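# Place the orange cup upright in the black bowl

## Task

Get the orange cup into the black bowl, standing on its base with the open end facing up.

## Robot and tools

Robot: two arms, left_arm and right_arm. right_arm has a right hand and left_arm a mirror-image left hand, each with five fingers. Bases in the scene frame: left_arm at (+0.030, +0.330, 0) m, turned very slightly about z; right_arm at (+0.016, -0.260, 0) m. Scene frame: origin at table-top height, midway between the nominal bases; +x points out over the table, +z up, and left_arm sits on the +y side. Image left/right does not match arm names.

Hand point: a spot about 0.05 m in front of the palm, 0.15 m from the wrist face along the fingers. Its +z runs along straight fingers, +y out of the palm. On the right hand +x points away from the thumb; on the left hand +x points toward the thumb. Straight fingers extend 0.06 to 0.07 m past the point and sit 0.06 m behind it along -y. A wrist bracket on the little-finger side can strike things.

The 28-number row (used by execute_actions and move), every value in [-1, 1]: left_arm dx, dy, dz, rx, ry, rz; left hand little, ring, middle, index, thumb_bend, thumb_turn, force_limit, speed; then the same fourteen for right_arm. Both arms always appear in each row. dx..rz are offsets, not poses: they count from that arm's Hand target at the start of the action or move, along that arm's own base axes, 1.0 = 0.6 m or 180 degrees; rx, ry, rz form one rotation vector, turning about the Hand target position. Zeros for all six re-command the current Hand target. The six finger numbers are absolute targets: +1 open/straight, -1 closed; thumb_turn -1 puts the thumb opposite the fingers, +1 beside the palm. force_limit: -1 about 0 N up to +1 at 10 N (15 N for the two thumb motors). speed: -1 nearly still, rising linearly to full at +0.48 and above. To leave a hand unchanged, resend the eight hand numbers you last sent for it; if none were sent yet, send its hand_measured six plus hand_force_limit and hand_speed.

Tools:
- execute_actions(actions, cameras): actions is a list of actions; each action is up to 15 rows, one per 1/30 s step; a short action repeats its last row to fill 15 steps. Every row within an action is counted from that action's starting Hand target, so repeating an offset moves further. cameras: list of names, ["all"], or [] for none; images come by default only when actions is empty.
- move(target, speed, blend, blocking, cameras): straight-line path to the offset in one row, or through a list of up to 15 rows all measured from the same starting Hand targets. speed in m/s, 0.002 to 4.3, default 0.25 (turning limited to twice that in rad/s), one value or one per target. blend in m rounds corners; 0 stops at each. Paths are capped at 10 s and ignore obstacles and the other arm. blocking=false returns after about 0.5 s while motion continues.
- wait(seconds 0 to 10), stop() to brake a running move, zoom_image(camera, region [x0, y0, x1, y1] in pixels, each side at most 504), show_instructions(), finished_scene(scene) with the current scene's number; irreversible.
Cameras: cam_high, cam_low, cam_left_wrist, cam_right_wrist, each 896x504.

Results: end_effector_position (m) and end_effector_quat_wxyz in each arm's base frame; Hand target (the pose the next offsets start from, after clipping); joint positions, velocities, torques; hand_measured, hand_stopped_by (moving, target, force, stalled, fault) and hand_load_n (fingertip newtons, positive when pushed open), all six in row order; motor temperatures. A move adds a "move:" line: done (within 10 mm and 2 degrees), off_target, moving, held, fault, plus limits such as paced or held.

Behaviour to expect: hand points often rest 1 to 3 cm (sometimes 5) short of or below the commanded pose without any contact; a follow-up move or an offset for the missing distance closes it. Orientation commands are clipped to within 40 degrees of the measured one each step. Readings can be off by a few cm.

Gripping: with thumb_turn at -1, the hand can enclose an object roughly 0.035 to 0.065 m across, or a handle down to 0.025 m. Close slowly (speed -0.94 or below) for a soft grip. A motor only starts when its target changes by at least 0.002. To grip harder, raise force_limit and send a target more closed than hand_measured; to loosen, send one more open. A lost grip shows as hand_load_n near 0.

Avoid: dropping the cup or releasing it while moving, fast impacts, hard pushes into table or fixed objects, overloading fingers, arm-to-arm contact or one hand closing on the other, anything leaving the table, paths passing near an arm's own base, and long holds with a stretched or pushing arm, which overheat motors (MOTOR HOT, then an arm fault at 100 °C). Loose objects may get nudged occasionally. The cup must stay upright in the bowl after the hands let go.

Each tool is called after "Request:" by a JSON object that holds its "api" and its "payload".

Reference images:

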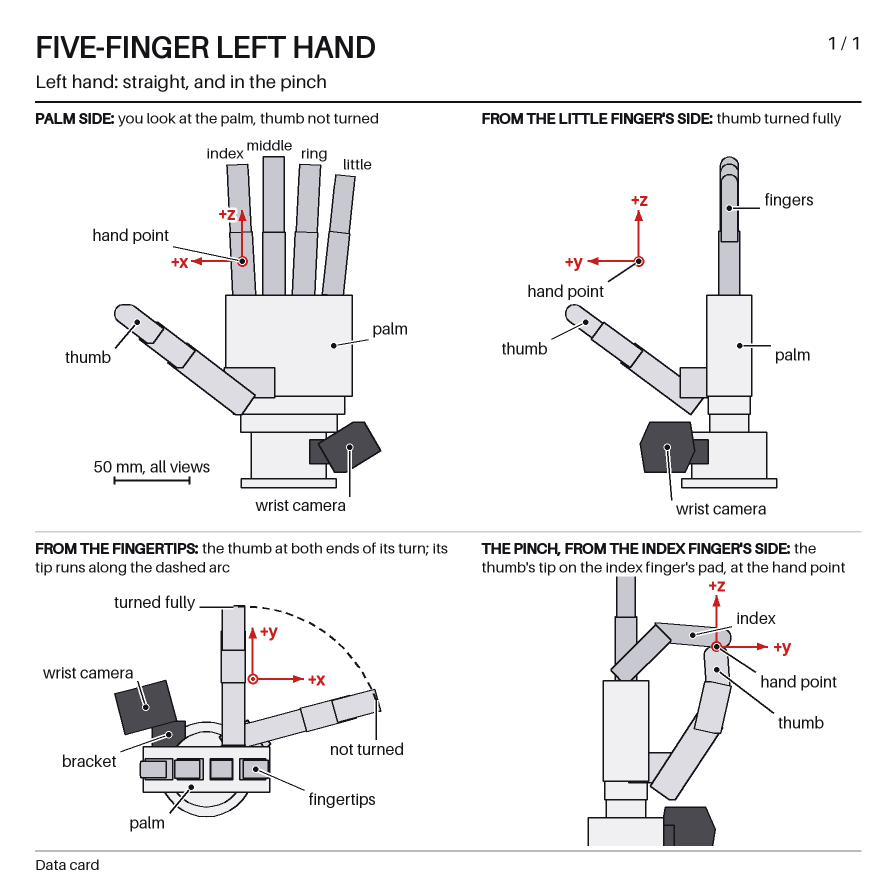

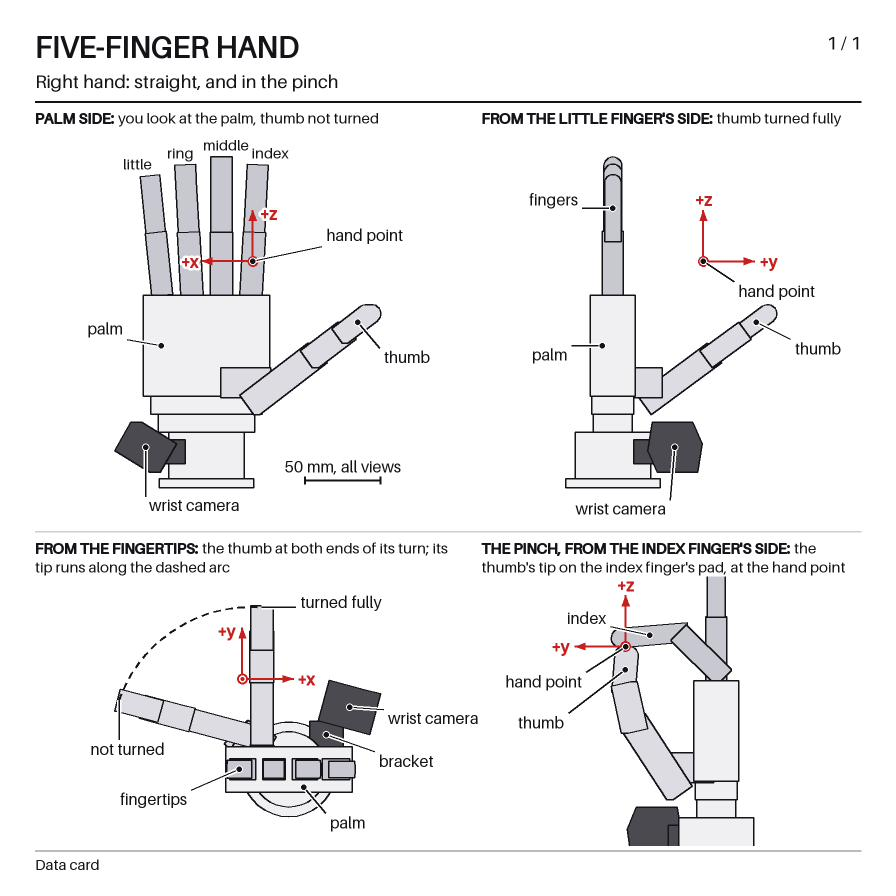

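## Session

Request:
{"api": "execute_actions", "payload": {"actions": []}}

Request:
{"api": "zoom_image", "payload": {"camera": "cam_high", "region": [370, 40, 790, 460]}}

Request:
{"api": "zoom_image", "payload": {"camera": "cam_low", "region": [400, 200, 680, 330]}}

Scene clock: 0.00 s.
left_arm: end_effector_position=(+0.5166, +0.1533, +0.2879) hand_measured=(+1.000, +1.000, +1.000, +1.000, +1.000, +1.000) hand_load_n=(+0.0, +0.0, +0.0, +0.5, +0.0, +0.0) hand_stopped_by=(target, target, target, target, target, target) hand_force_limit=0.00 hand_speed=-0.80 end_effector_quat_wxyz=(+0.080, -0.574, +0.814, -0.037) | right_arm: end_effector_position=(+0.3453, +0.2505, +0.1875) hand_measured=(+1.000, +1.000, +1.000, +1.000, +1.000, +1.000) hand_load_n=(+0.0, +0.0, +0.0, +0.0, +0.0, +0.0) hand_stopped_by=(target, target, target, target, target, target) hand_force_limit=0.00 hand_speed=-0.80 end_effector_quat_wxyz=(+0.577, -0.028, +0.816, -0.011)
Joint positions: left_arm=[0.278 1.833 2.058 -1.621 0.018 0.619] | right_arm=[0.881 0.97 0.357 0.114 0.802 1.891]
Joint velocities: within noise
Joint torques (N m): no reading
Motor temperatures (°C): left_arm=[24 29 35 26 23 22] | right_arm=[30 28 30 22 24 22]
Heat: left arm: hottest elbow 35 °C; right arm: hottest waist 30 °C.
Hand target: left_arm +0.5211, +0.1546, +0.2970; +0.092, -0.573, +0.813, -0.042 | right_arm +0.3507, +0.2570, +0.2057; +0.587, -0.019, +0.809, +0.000
camera_calibration:
cam_left_wrist: T_world_to_cam=[[0.795623, -0.590927, 0.133378, -0.35732], [-0.588202, -0.700894, 0.403442, 0.290991], [-0.144921, -0.399441, -0.905232, 0.51061], [0, 0, 0, 1]] pos_world=[0.529452, 0.196762, 0.392481]
cam_right_wrist: T_world_to_cam=[[-0.130042, 0.94045, -0.314076, -0.132259], [-0.210842, 0.283292, 0.93557, -0.173682], [0.968832, 0.187883, 0.161447, -0.292055], [0, 0, 0, 1]] pos_world=[0.229134, 0.228458, 0.168104]

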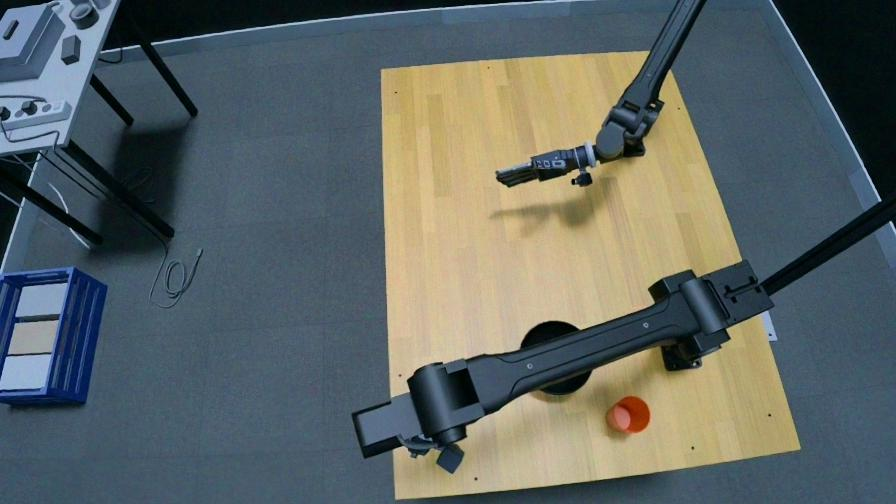

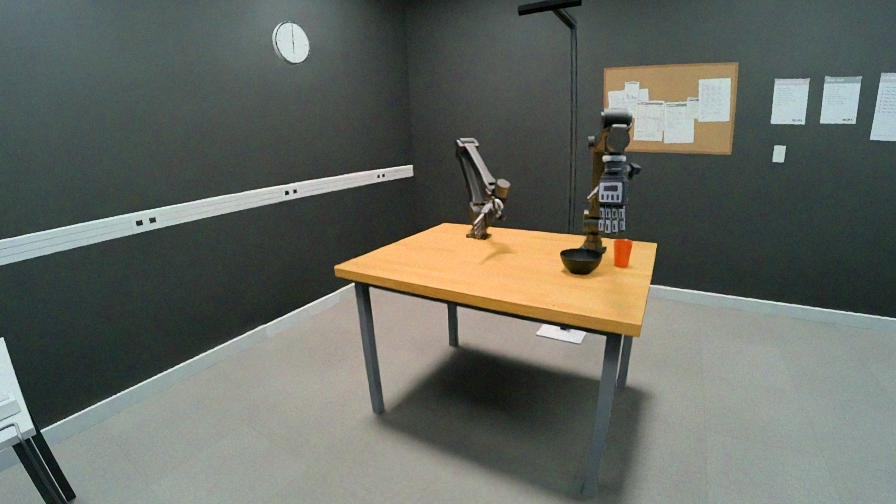

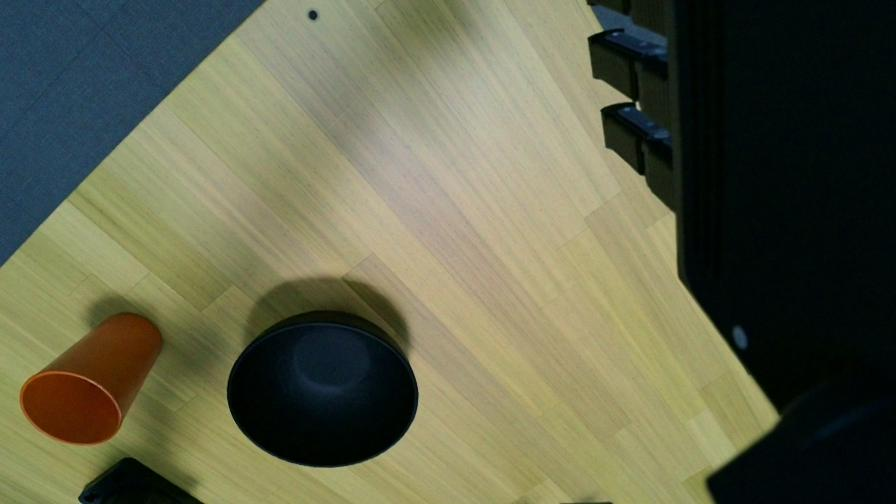

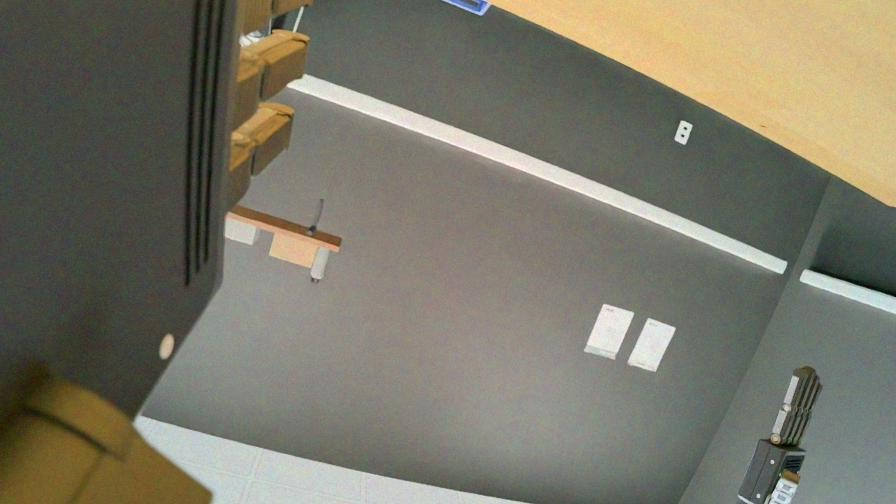

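Scaled by 1.200.

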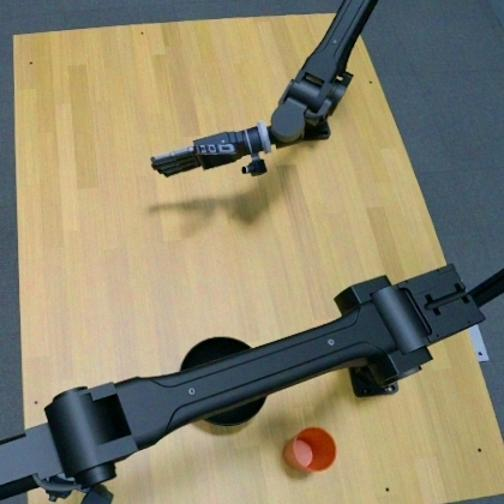

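Scaled by 1.800.

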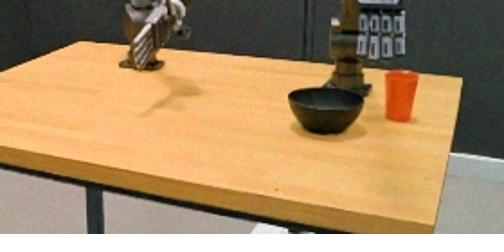

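Request:
{"api": "move", "payload": {"target": [-0.5927,-0.0193,-0.1617,-0.1025,-0.2594,0.0256,0.3,0.3,0.6,0.6,1,-1,-0.2,0.0,0,0,0,0,0,0,1,1,1,1,1,1,0,-0.8], "speed": 0.3, "cameras": ["cam_left_wrist","cam_high","cam_low"]}}

Scene clock: 125.67 s.
left_arm: end_effector_position=(+0.1652, +0.1309, +0.1869) hand_measured=(+0.300, +0.300, +0.600, +0.600, +1.000, -1.000) hand_load_n=(+0.0, +0.0, +0.0, +0.0, +0.0, +0.0) hand_stopped_by=(target, target, target, target, target, target) hand_force_limit=-0.20 hand_speed=0.00 end_effector_quat_wxyz=(+0.305, -0.551, +0.669, -0.395) | right_arm: end_effector_position=(+0.3453, +0.2505, +0.1875) hand_measured=(+1.000, +1.000, +1.000, +1.000, +1.000, +1.000) hand_load_n=(+0.0, +0.0, +0.0, +0.0, +0.0, +0.0) hand_stopped_by=(target, target, target, target, target, target) hand_force_limit=0.00 hand_speed=-0.80 end_effector_quat_wxyz=(+0.577, -0.028, +0.816, -0.011)
Joint positions: left_arm=[1.38 0.85 0.718 -1.496 1.043 1.605] | right_arm=[0.881 0.97 0.357 0.114 0.802 1.891]
Joint torques (N m): left_arm=[2.84 -1.44 11.7 -0.29 0.95 0] | right_arm=[0.62 -2.73 11.63 1.02 0.32 -0.06]
Motor temperatures (°C): left_arm=[24 33 41 26 24 22] | right_arm=[30 27 35 22 24 22]
Heat: left arm: hottest elbow 41 °C; right arm: hottest elbow 35 °C.
Hand target: left_arm +0.1654, +0.1431, +0.2000; +0.316, -0.548, +0.671, -0.387 | right_arm +0.3507, +0.2570, +0.2057; +0.587, -0.019, +0.809, +0.000
Off the commanded pose: left_arm 0.018 m, 2 deg | right_arm 0.020 m, 2 deg.
move: off_target (left_arm, right_arm)
camera_calibration:
cam_left_wrist: T_world_to_cam=[[0.40822, -0.35208, 0.842257, -0.177307], [-0.730422, -0.679398, 0.0700147, 0.192362], [0.547577, -0.643784, -0.534511, 0.207481], [0, 0, 0, 1]] pos_world=[0.0992739, 0.201837, 0.24677]
Images, in order (width x height): cam_high 896x504, cam_low 896x504, cam_left_wrist 896x504.

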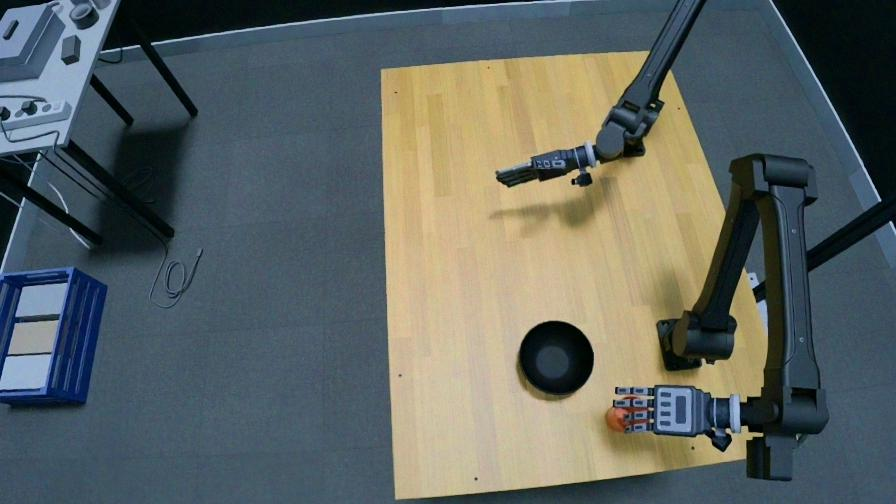

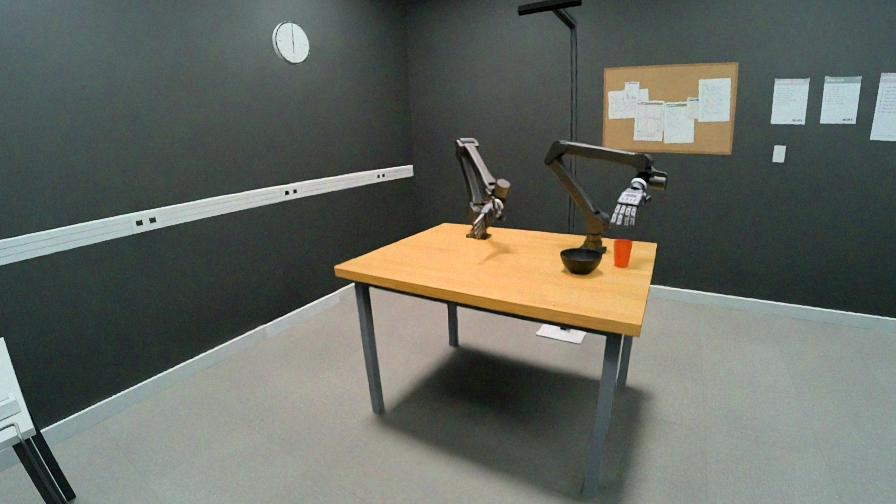

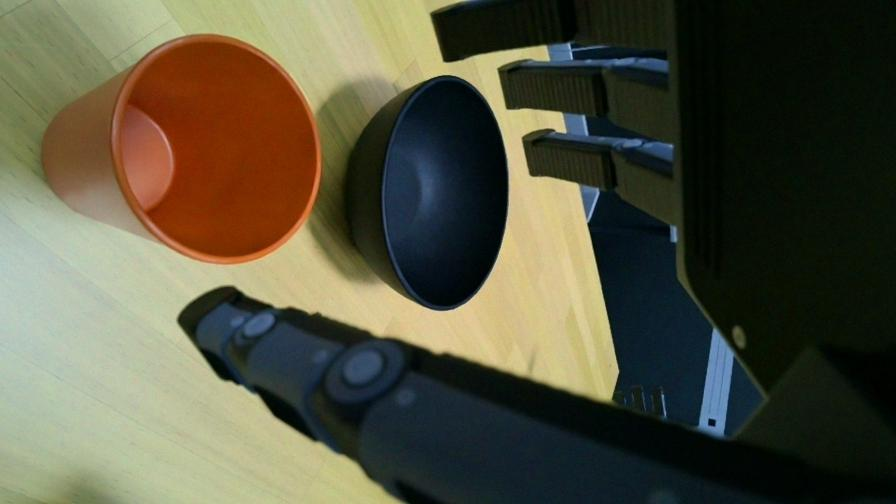

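Request:
{"api": "move", "payload": {"target": [0.0215,0.0183,-0.1283,0,0,0,0.3,0.3,0.6,0.6,1,-1,-0.2,0.0,0,0,0,0,0,0,1,1,1,1,1,1,0,-0.8], "speed": 0.2, "cameras": ["cam_left_wrist"]}}

Scene clock: 139.33 s.
left_arm: end_effector_position=(+0.1755, +0.1540, +0.1240) hand_measured=(+0.300, +0.300, +0.600, +0.600, +1.000, -1.000) hand_load_n=(+0.0, +0.0, +0.0, +0.0, +0.0, +0.0) hand_stopped_by=(target, target, target, target, target, target) hand_force_limit=-0.20 hand_speed=0.00 end_effector_quat_wxyz=(+0.319, -0.551, +0.668, -0.385) | right_arm: end_effector_position=(+0.3453, +0.2505, +0.1875) hand_measured=(+1.000, +1.000, +1.000, +1.000, +1.000, +1.000) hand_load_n=(+0.0, +0.0, +0.0, +0.0, +0.0, -0.5) hand_stopped_by=(target, target, target, target, target, target) hand_force_limit=0.00 hand_speed=-0.80 end_effector_quat_wxyz=(+0.577, -0.028, +0.816, -0.011)
Joint positions: left_arm=[1.358 0.938 0.594 -1.188 1.046 1.528] | right_arm=[0.881 0.97 0.357 0.114 0.802 1.891]
Joint torques (N m): left_arm=[0.97 -2.32 7.95 0.66 0.82 -0.17] | right_arm=[0.56 -2.67 11.63 1.01 0.32 -0.07]
Heat: left arm: hottest elbow 41 °C; right arm: hottest elbow 35 °C.
Hand target: left_arm +0.1784, +0.1539, +0.1229; +0.316, -0.548, +0.670, -0.387 | right_arm +0.3507, +0.2570, +0.2057; +0.587, -0.019, +0.809, +0.000
Off the commanded pose: left_arm 0.003 m, 1 deg | right_arm 0.020 m, 2 deg.
move: off_target (right_arm)
camera_calibration:
cam_left_wrist: T_world_to_cam=[[0.406937, -0.368733, 0.835726, -0.116706], [-0.719014, -0.693596, 0.0440836, 0.223365], [0.563401, -0.618838, -0.547374, 0.178095], [0, 0, 0, 1]] pos_world=[0.107756, 0.222104, 0.185172]
Images, in order (width x height): cam_left_wrist 896x504.

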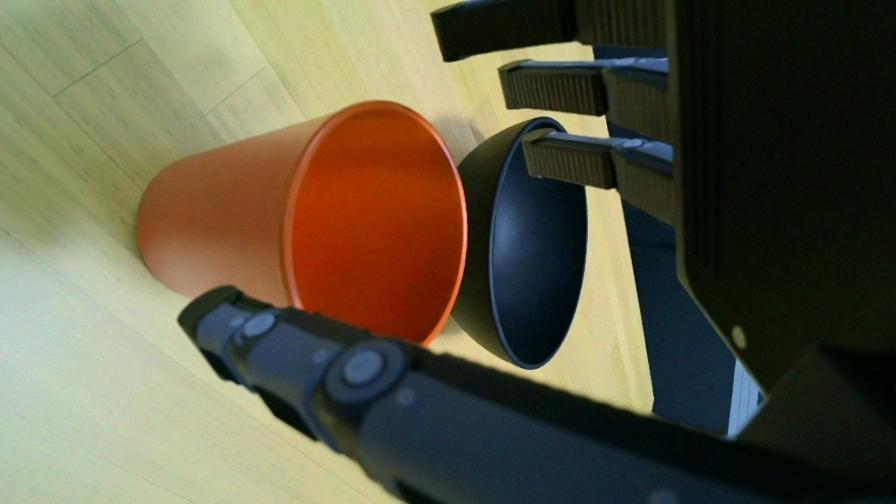

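Request:
{"api": "move", "payload": {"target": [0.002,-0.0167,-0.013,0,0,0,0.3,0.3,0.6,0.6,1,-1,-0.2,0.0,0,0,0,0,0,0,1,1,1,1,1,1,0,-0.8], "speed": 0.1, "cameras": ["cam_left_wrist"]}}

Scene clock: 149.00 s.
left_arm: end_effector_position=(+0.1769, +0.1438, +0.1134) hand_measured=(+0.300, +0.300, +0.600, +0.600, +1.000, -1.000) hand_load_n=(+0.0, +0.0, +0.0, +0.0, +0.0, +0.0) hand_stopped_by=(target, target, target, target, target, target) hand_force_limit=-0.20 hand_speed=0.00 end_effector_quat_wxyz=(+0.313, -0.554, +0.666, -0.390) | right_arm: end_effector_position=(+0.3453, +0.2505, +0.1875) hand_measured=(+1.000, +1.000, +1.000, +1.000, +1.000, +1.000) hand_load_n=(+0.0, +0.5, +0.0, +0.0, -0.5, -0.5) hand_stopped_by=(target, target, target, target, target, target) hand_force_limit=0.00 hand_speed=-0.80 end_effector_quat_wxyz=(+0.577, -0.028, +0.816, -0.011)
Joint positions: left_arm=[1.342 0.926 0.556 -1.153 1.046 1.496] | right_arm=[0.881 0.97 0.357 0.114 0.802 1.891]
Joint torques (N m): left_arm=[1.14 -3.6 7.97 0.73 0.79 -0.16] | right_arm=[0.56 -2.61 11.64 1.02 0.32 -0.07]
Heat: left arm: hottest elbow 41 °C; right arm: hottest elbow 35 °C.
Hand target: left_arm +0.1796, +0.1439, +0.1152; +0.316, -0.548, +0.671, -0.387 | right_arm +0.3507, +0.2570, +0.2057; +0.587, -0.019, +0.809, +0.000
Off the commanded pose: left_arm 0.003 m, 1 deg | right_arm 0.020 m, 2 deg.
move: off_target (right_arm)
camera_calibration:
cam_left_wrist: T_world_to_cam=[[0.409661, -0.353822, 0.840826, -0.115404], [-0.718987, -0.692525, 0.0588828, 0.215955], [0.561459, -0.628664, -0.538094, 0.165989], [0, 0, 0, 1]] pos_world=[0.109349, 0.213073, 0.173637]
Images, in order (width x height): cam_left_wrist 896x504.

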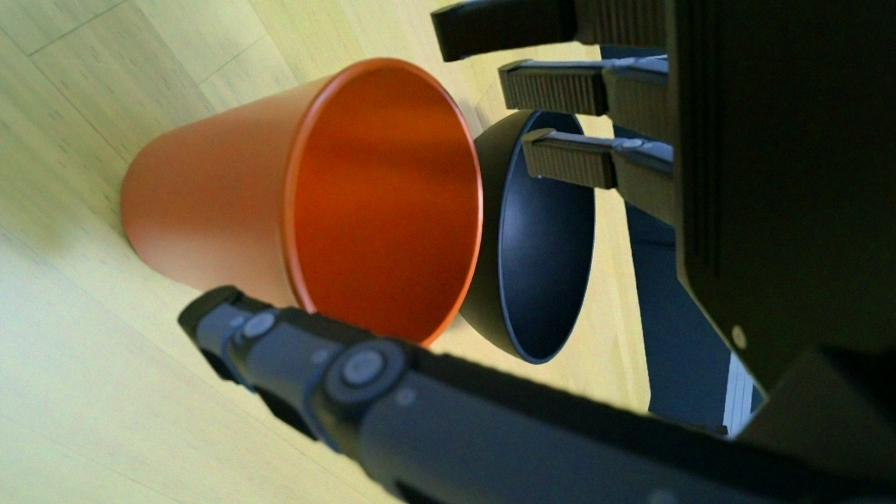

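Request:
{"api": "move", "payload": {"target": [0,0,-0.0883,0,0,0,0.3,0.3,0.6,0.6,1,-1,-0.2,0.0,0,0,0,0,0,0,1,1,1,1,1,1,0,-0.8], "speed": 0.12, "cameras": ["cam_left_wrist"]}}

Scene clock: 159.43 s.
left_arm: end_effector_position=(+0.1775, +0.1447, +0.0647) hand_measured=(+0.300, +0.300, +0.600, +0.600, +1.000, -1.000) hand_load_n=(+0.0, +0.0, +0.0, +0.0, +0.0, +0.0) hand_stopped_by=(target, target, target, target, target, target) hand_force_limit=-0.20 hand_speed=0.00 end_effector_quat_wxyz=(+0.321, -0.550, +0.668, -0.385) | right_arm: end_effector_position=(+0.3453, +0.2505, +0.1875) hand_measured=(+1.000, +1.000, +1.000, +1.000, +1.000, +1.000) hand_load_n=(+0.0, +0.0, +0.0, +0.0, +0.0, +0.5) hand_stopped_by=(target, target, target, target, target, target) hand_force_limit=0.00 hand_speed=-0.80 end_effector_quat_wxyz=(+0.577, -0.028, +0.816, -0.011)
Joint positions: left_arm=[1.342 1 0.454 -0.953 1.048 1.494] | right_arm=[0.881 0.97 0.357 0.114 0.802 1.891]
Joint torques (N m): left_arm=[1.38 -2.14 7.15 0.84 0.7 -0.16] | right_arm=[0.62 -2.61 11.62 1.01 0.32 -0.07]
Heat: left arm: hottest elbow 41 °C; right arm: hottest elbow 35 °C.
Hand target: left_arm +0.1796, +0.1440, +0.0622; +0.316, -0.548, +0.670, -0.387 | right_arm +0.3507, +0.2570, +0.2057; +0.587, -0.019, +0.809, +0.000
Off the commanded pose: left_arm 0.003 m, 1 deg | right_arm 0.020 m, 2 deg.
move: off_target (right_arm)
camera_calibration:
cam_left_wrist: T_world_to_cam=[[0.404056, -0.370977, 0.836131, -0.070596], [-0.719144, -0.693724, 0.0397288, 0.22121], [0.565306, -0.617351, -0.54709, 0.138235], [0, 0, 0, 1]] pos_world=[0.109462, 0.212609, 0.125866]
Images, in order (width x height): cam_left_wrist 896x504.

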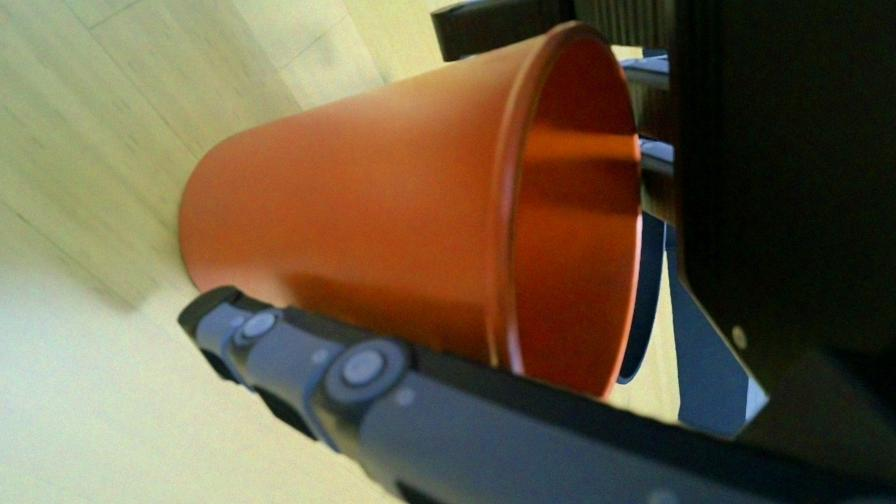

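Request:
{"api": "move", "payload": {"target": [[0,0,0,0,0,0,0.3,0.3,0.33,0.35,1,-1,-0.3,-0.7,0,0,0,0,0,0,1,1,1,1,1,1,0,-0.8],[0,0,0,0,0,0,0.3,0.3,-0.1,-0.1,0.2,-1,-0.3,-0.88,0,0,0,0,0,0,1,1,1,1,1,1,0,-0.8]], "speed": 0.12, "cameras": ["cam_left_wrist","cam_low"]}}

Request:
{"api": "zoom_image", "payload": {"camera": "cam_low", "region": [550, 190, 670, 290]}}

Scene clock: 178.17 s.
left_arm: end_effector_position=(+0.1791, +0.1436, +0.0662) hand_measured=(+0.300, +0.300, +0.266, +0.252, +0.988, -1.000) hand_load_n=(+0.0, -0.5, +2.5, +4.0, +10.0, +0.5) hand_stopped_by=(target, target, force, force, force, target) hand_force_limit=-0.30 hand_speed=-0.88 end_effector_quat_wxyz=(+0.322, -0.549, +0.666, -0.390) | right_arm: end_effector_position=(+0.3453, +0.2505, +0.1875) hand_measured=(+1.000, +1.000, +1.000, +1.000, +1.000, +1.000) hand_load_n=(+0.0, +0.0, +0.0, +0.0, +0.0, +0.0) hand_stopped_by=(target, target, target, target, target, target) hand_force_limit=0.00 hand_speed=-0.80 end_effector_quat_wxyz=(+0.577, -0.028, +0.816, -0.011)
Joint positions: left_arm=[1.34 1 0.454 -0.953 1.058 1.49] | right_arm=[0.881 0.97 0.357 0.114 0.802 1.891]
Joint torques (N m): left_arm=[1.26 -2.14 7.21 0.79 0.28 -0.13] | right_arm=[0.62 -2.67 11.62 1.03 0.32 -0.06]
Heat: left arm: hottest elbow 40 °C; right arm: hottest elbow 36 °C.
Hand target: left_arm +0.1796, +0.1439, +0.0622; +0.316, -0.548, +0.671, -0.387 | right_arm +0.3507, +0.2570, +0.2057; +0.587, -0.019, +0.809, +0.000
Off the commanded pose: left_arm 0.004 m, 1 deg | right_arm 0.020 m, 2 deg.
move: off_target (right_arm)
camera_calibration:
cam_left_wrist: T_world_to_cam=[[0.396494, -0.365867, 0.841982, -0.0726616], [-0.71973, -0.69323, 0.0376946, 0.221859], [0.569896, -0.620945, -0.538187, 0.136538], [0, 0, 0, 1]] pos_world=[0.110675, 0.211998, 0.1263]
Images, in order (width x height): cam_low 896x504, cam_left_wrist 896x504.

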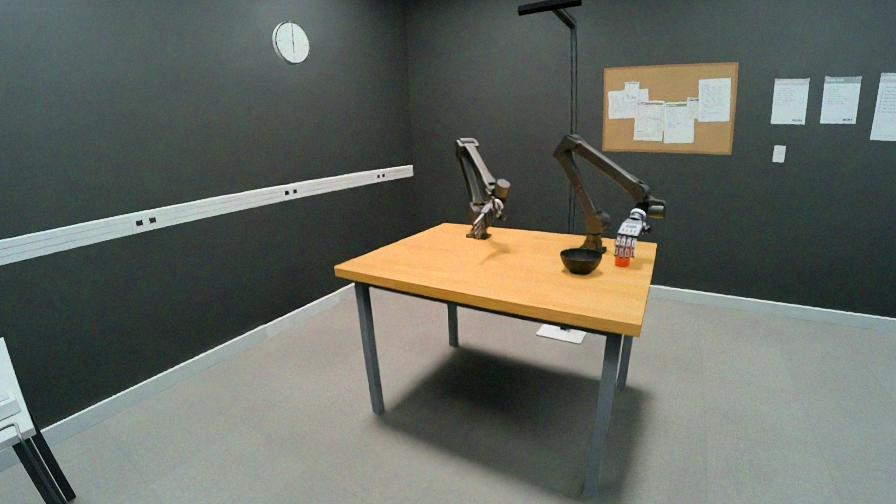

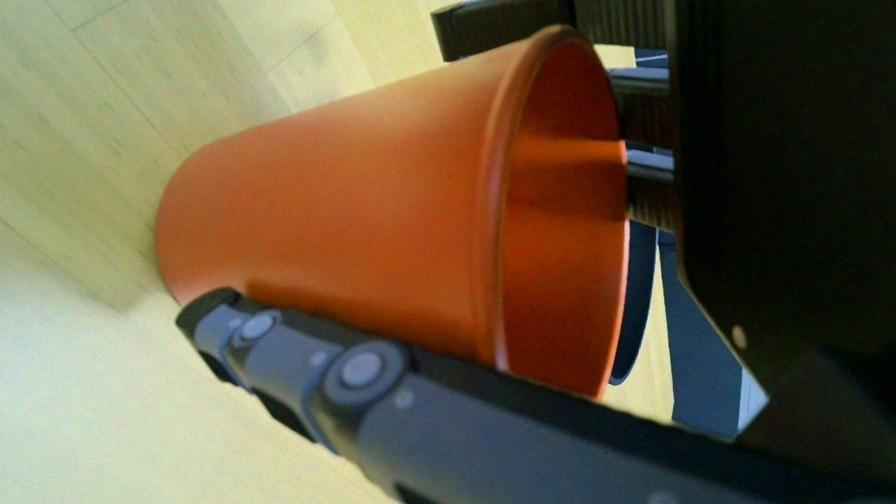

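Scaled by 4.200.

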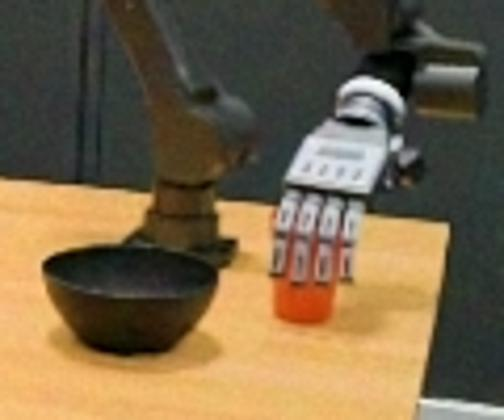

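Request:
{"api": "move", "payload": {"target": [[0,0,0.238,0,0,0,0.3,0.3,-0.1,-0.1,0.2,-1,-0.3,-0.88,0,0,0,0,0,0,1,1,1,1,1,1,0,-0.8],[0.2123,-0.2038,0.238,0,0,-0.2722,0.3,0.3,-0.1,-0.1,0.2,-1,-0.3,-0.88,0,0,0,0,0,0,1,1,1,1,1,1,0,-0.8]], "speed": [0.15,0.18], "blend": [0.04,0], "cameras": ["cam_left_wrist","cam_low","cam_high"]}}

Request:
{"api": "zoom_image", "payload": {"camera": "cam_low", "region": [540, 170, 660, 290]}}

Request:
{"api": "zoom_image", "payload": {"camera": "cam_high", "region": [480, 280, 660, 440]}}

Scene clock: 205.33 s.
left_arm: end_effector_position=(+0.2949, +0.0184, +0.1921) hand_measured=(+0.300, +0.300, +0.266, +0.252, +0.988, -1.000) hand_load_n=(+0.0, +0.0, +2.0, +3.0, +10.5, +0.5) hand_stopped_by=(target, target, force, force, force, target) hand_force_limit=-0.30 hand_speed=-0.88 end_effector_quat_wxyz=(+0.118, -0.236, +0.833, -0.486) | right_arm: end_effector_position=(+0.3453, +0.2505, +0.1875) hand_measured=(+1.000, +1.000, +1.000, +1.000, +1.000, +1.000) hand_load_n=(+0.0, +0.0, +0.0, +0.0, +0.0, +0.0) hand_stopped_by=(target, target, target, target, target, target) hand_force_limit=0.00 hand_speed=-0.80 end_effector_quat_wxyz=(+0.577, -0.028, +0.816, -0.011)
Joint positions: left_arm=[0.548 1.158 0.919 -1.389 1.046 1.601] | right_arm=[0.881 0.97 0.357 0.114 0.802 1.891]
Joint torques (N m): left_arm=[1.32 -5.07 12.01 -0.28 0.84 -0.02] | right_arm=[0.56 -2.73 11.63 1.02 0.32 -0.07]
Heat: left arm: hottest elbow 40 °C; right arm: hottest elbow 36 °C.
Hand target: left_arm +0.3070, +0.0217, +0.2050; +0.127, -0.221, +0.837, -0.483 | right_arm +0.3507, +0.2570, +0.2057; +0.587, -0.019, +0.809, +0.000
Off the commanded pose: left_arm 0.018 m, 2 deg | right_arm 0.020 m, 2 deg.
move: off_target (left_arm, right_arm)
camera_calibration:
cam_left_wrist: T_world_to_cam=[[0.0174981, -0.535025, 0.844655, -0.156038], [-0.994194, 0.0803945, 0.0715198, 0.273859], [-0.10617, -0.841002, -0.530512, 0.262536], [0, 0, 0, 1]] pos_world=[0.302873, 0.115292, 0.25149]
Images, in order (width x height): cam_high 896x504, cam_low 896x504, cam_left_wrist 896x504.

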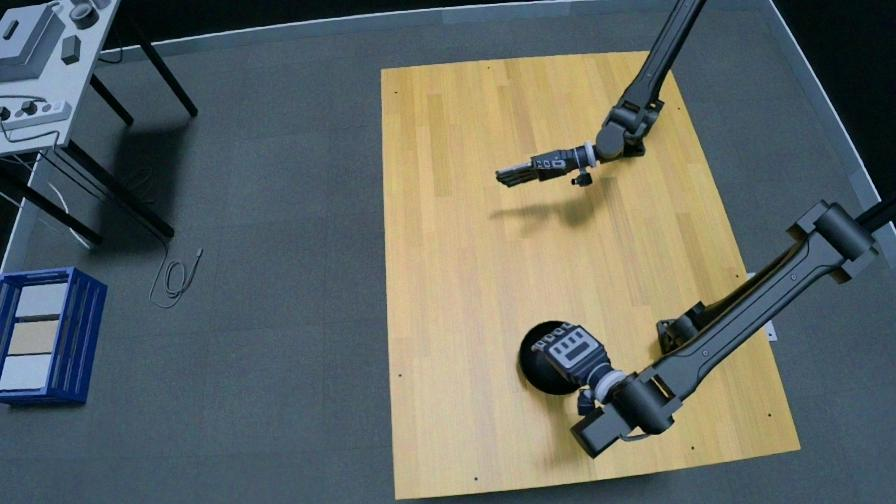

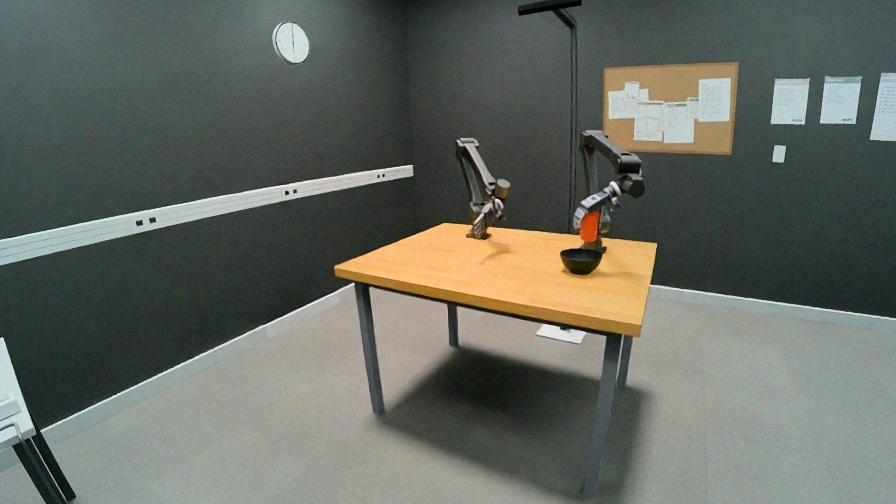

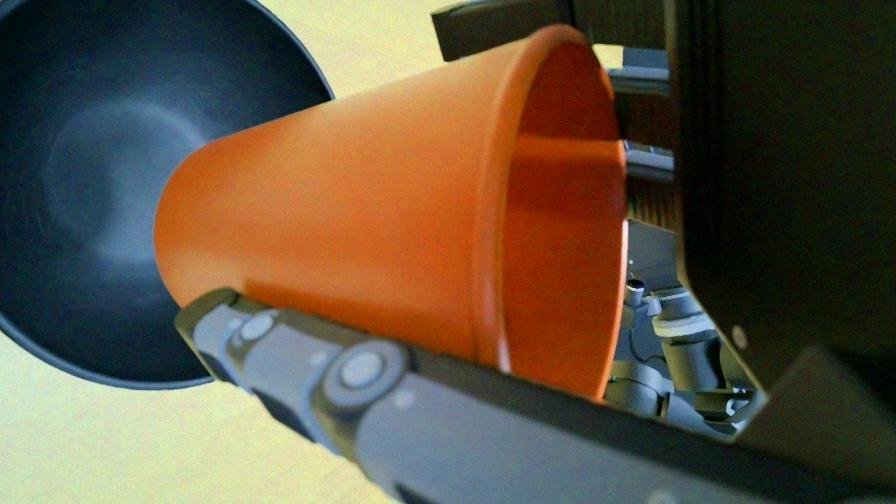

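Scaled by 4.200.

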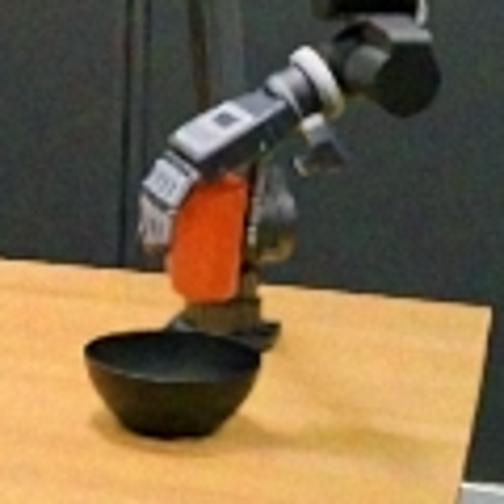

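Scaled by 2.800.

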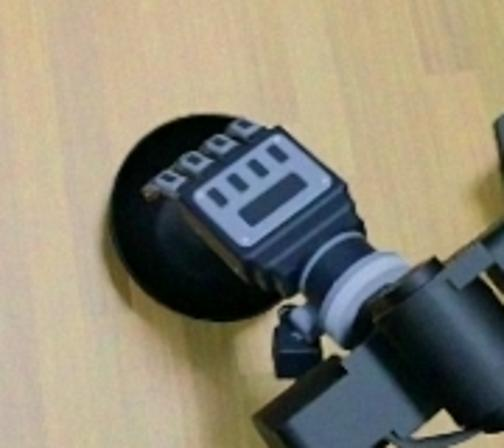

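Request:
{"api": "move", "payload": {"target": [0.01,-0.0287,-0.1417,0,0,0,0.3,0.3,-0.1,-0.1,0.2,-1,-0.3,-0.88,0,0,0,0,0,0,1,1,1,1,1,1,0,-0.8], "speed": 0.15, "cameras": ["cam_left_wrist","cam_low","cam_high"]}}

Request:
{"api": "zoom_image", "payload": {"camera": "cam_low", "region": [540, 190, 640, 290]}}

Request:
{"api": "zoom_image", "payload": {"camera": "cam_high", "region": [500, 300, 620, 420]}}

Scene clock: 256.27 s.
left_arm: end_effector_position=(+0.3102, +0.0073, +0.1214) hand_measured=(+0.300, +0.300, +0.266, +0.252, +0.988, -1.000) hand_load_n=(+0.0, +0.0, +2.0, +3.0, +10.5, +0.5) hand_stopped_by=(target, target, force, force, force, target) hand_force_limit=-0.30 hand_speed=-0.88 end_effector_quat_wxyz=(+0.130, -0.224, +0.837, -0.483) | right_arm: end_effector_position=(+0.3453, +0.2505, +0.1875) hand_measured=(+1.000, +1.000, +1.000, +1.000, +1.000, +1.000) hand_load_n=(+0.0, +0.0, +0.0, +0.0, +0.0, +0.0) hand_stopped_by=(target, target, target, target, target, target) hand_force_limit=0.00 hand_speed=-0.80 end_effector_quat_wxyz=(+0.577, -0.028, +0.816, -0.011)
Joint positions: left_arm=[0.49 1.216 0.77 -1.065 1.046 1.503] | right_arm=[0.881 0.97 0.357 0.114 0.802 1.891]
Joint torques (N m): left_arm=[1.2 -5.66 7.75 0.7 0.79 -0.18] | right_arm=[0.62 -2.67 11.63 1.03 0.32 -0.07]
Heat: left arm: hottest elbow 42 °C; right arm: hottest elbow 36 °C.
Hand target: left_arm +0.3129, +0.0044, +0.1200; +0.127, -0.221, +0.837, -0.483 | right_arm +0.3507, +0.2570, +0.2057; +0.587, -0.019, +0.809, +0.000
Off the commanded pose: left_arm 0.004 m, 0 deg | right_arm 0.020 m, 2 deg.
move: off_target (right_arm)
camera_calibration:
cam_left_wrist: T_world_to_cam=[[-0.0114005, -0.548756, 0.835905, -0.0924829], [-0.99511, 0.0882496, 0.0443625, 0.298533], [-0.0981125, -0.831311, -0.547079, 0.216807], [0, 0, 0, 1]] pos_world=[0.317291, 0.103138, 0.182674]
Images, in order (width x height): cam_high 896x504, cam_low 896x504, cam_left_wrist 896x504.

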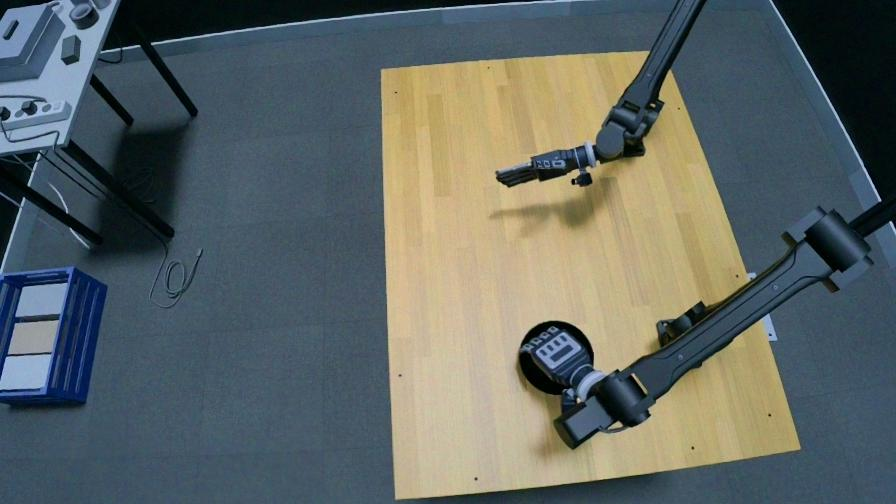

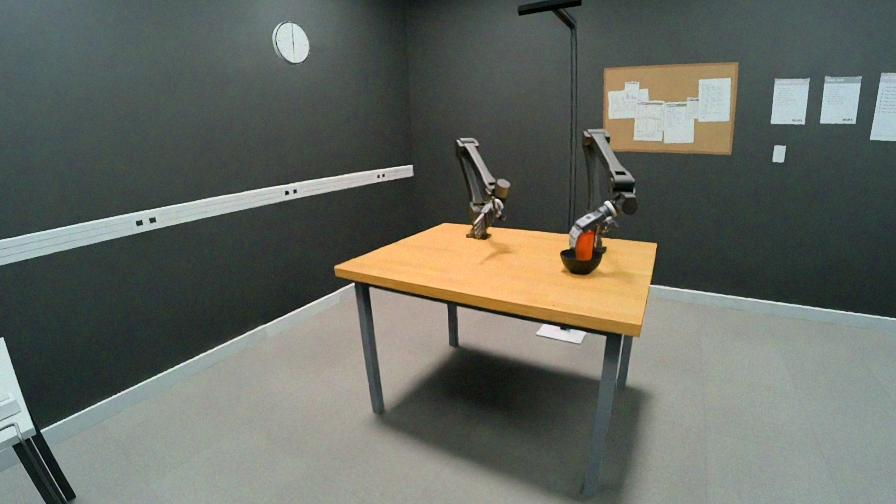

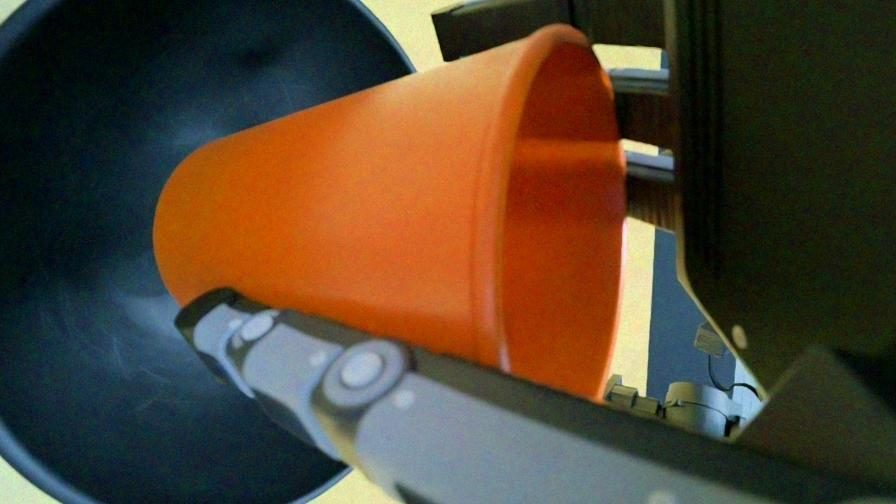

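Scaled by 5.040.

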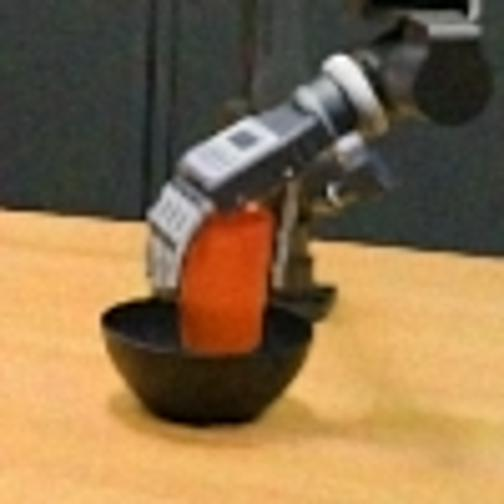

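Scaled by 4.200.

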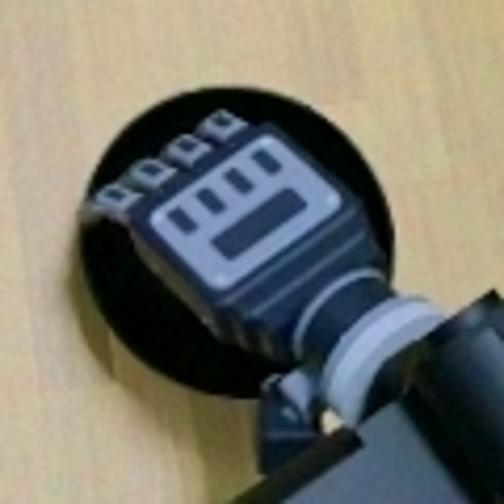

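Request:
{"api": "move", "payload": {"target": [-0.01,-0.0183,-0.0717,0,0,0,0.3,0.3,-0.1,-0.1,0.2,-1,-0.3,-0.88,0,0,0,0,0,0,1,1,1,1,1,1,0,-0.8], "speed": 0.1, "cameras": ["cam_left_wrist","cam_low"]}}

Request:
{"api": "zoom_image", "payload": {"camera": "cam_low", "region": [540, 200, 620, 280]}}

Scene clock: 292.60 s.
left_arm: end_effector_position=(+0.3045, -0.0036, +0.0800) hand_measured=(+0.300, +0.300, +0.266, +0.252, +0.988, -1.000) hand_load_n=(-0.5, +0.0, +2.0, +3.0, +10.5, +0.5) hand_stopped_by=(target, target, force, force, force, target) hand_force_limit=-0.30 hand_speed=-0.88 end_effector_quat_wxyz=(+0.131, -0.224, +0.836, -0.483) | right_arm: end_effector_position=(+0.3453, +0.2505, +0.1875) hand_measured=(+1.000, +1.000, +1.000, +1.000, +1.000, +1.000) hand_load_n=(+0.0, +0.0, +0.0, +0.0, +0.0, +0.0) hand_stopped_by=(target, target, target, target, target, target) hand_force_limit=0.00 hand_speed=-0.80 end_effector_quat_wxyz=(+0.577, -0.028, +0.816, -0.011)
Joint positions: left_arm=[0.467 1.245 0.668 -0.892 1.045 1.456] | right_arm=[0.881 0.97 0.357 0.114 0.802 1.891]
Joint torques (N m): left_arm=[1.2 -5.71 7.25 0.88 0.72 -0.17] | right_arm=[0.56 -2.67 11.66 1.02 0.32 -0.07]
Heat: left arm: hottest elbow 42 °C; right arm: hottest elbow 36 °C.
Hand target: left_arm +0.3069, -0.0066, +0.0770; +0.127, -0.221, +0.837, -0.483 | right_arm +0.3507, +0.2570, +0.2057; +0.587, -0.019, +0.809, +0.000
Off the commanded pose: left_arm 0.005 m, 1 deg | right_arm 0.020 m, 2 deg.
move: off_target (right_arm)
camera_calibration:
cam_left_wrist: T_world_to_cam=[[-0.0123544, -0.547992, 0.836392, -0.0636029], [-0.995255, 0.0874736, 0.0426104, 0.29574], [-0.0965124, -0.831897, -0.546472, 0.183867], [0, 0, 0, 1]] pos_world=[0.311296, 0.092235, 0.141073]
Images, in order (width x height): cam_low 896x504, cam_left_wrist 896x504.

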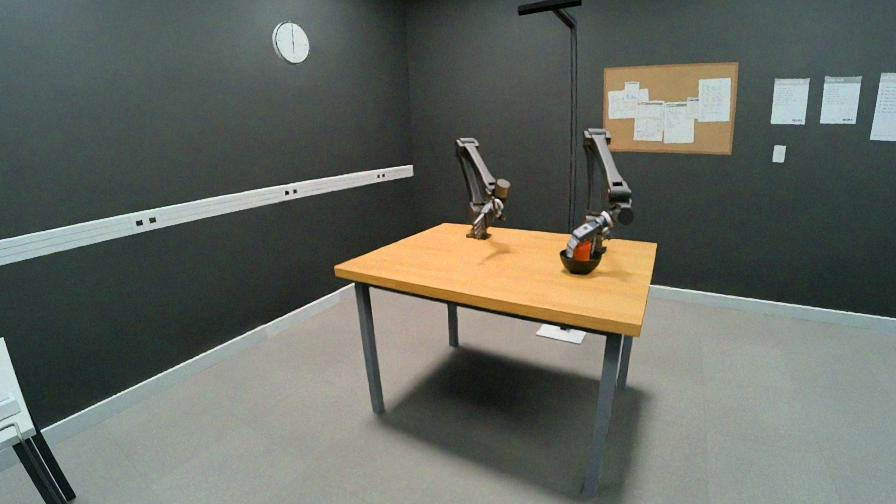

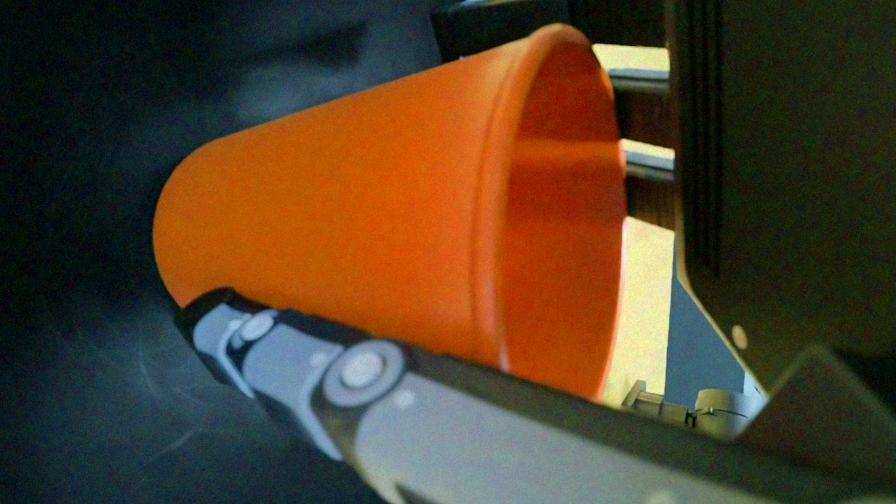

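Scaled by 6.300.

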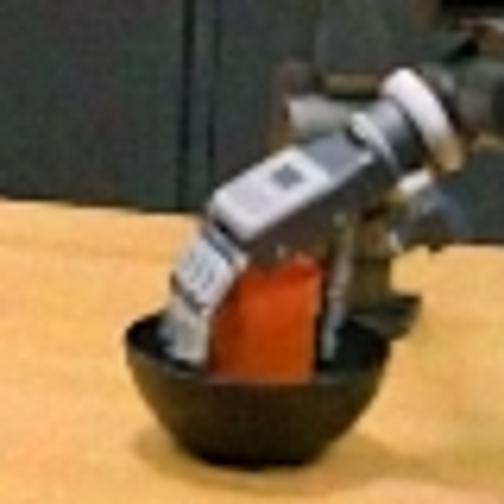

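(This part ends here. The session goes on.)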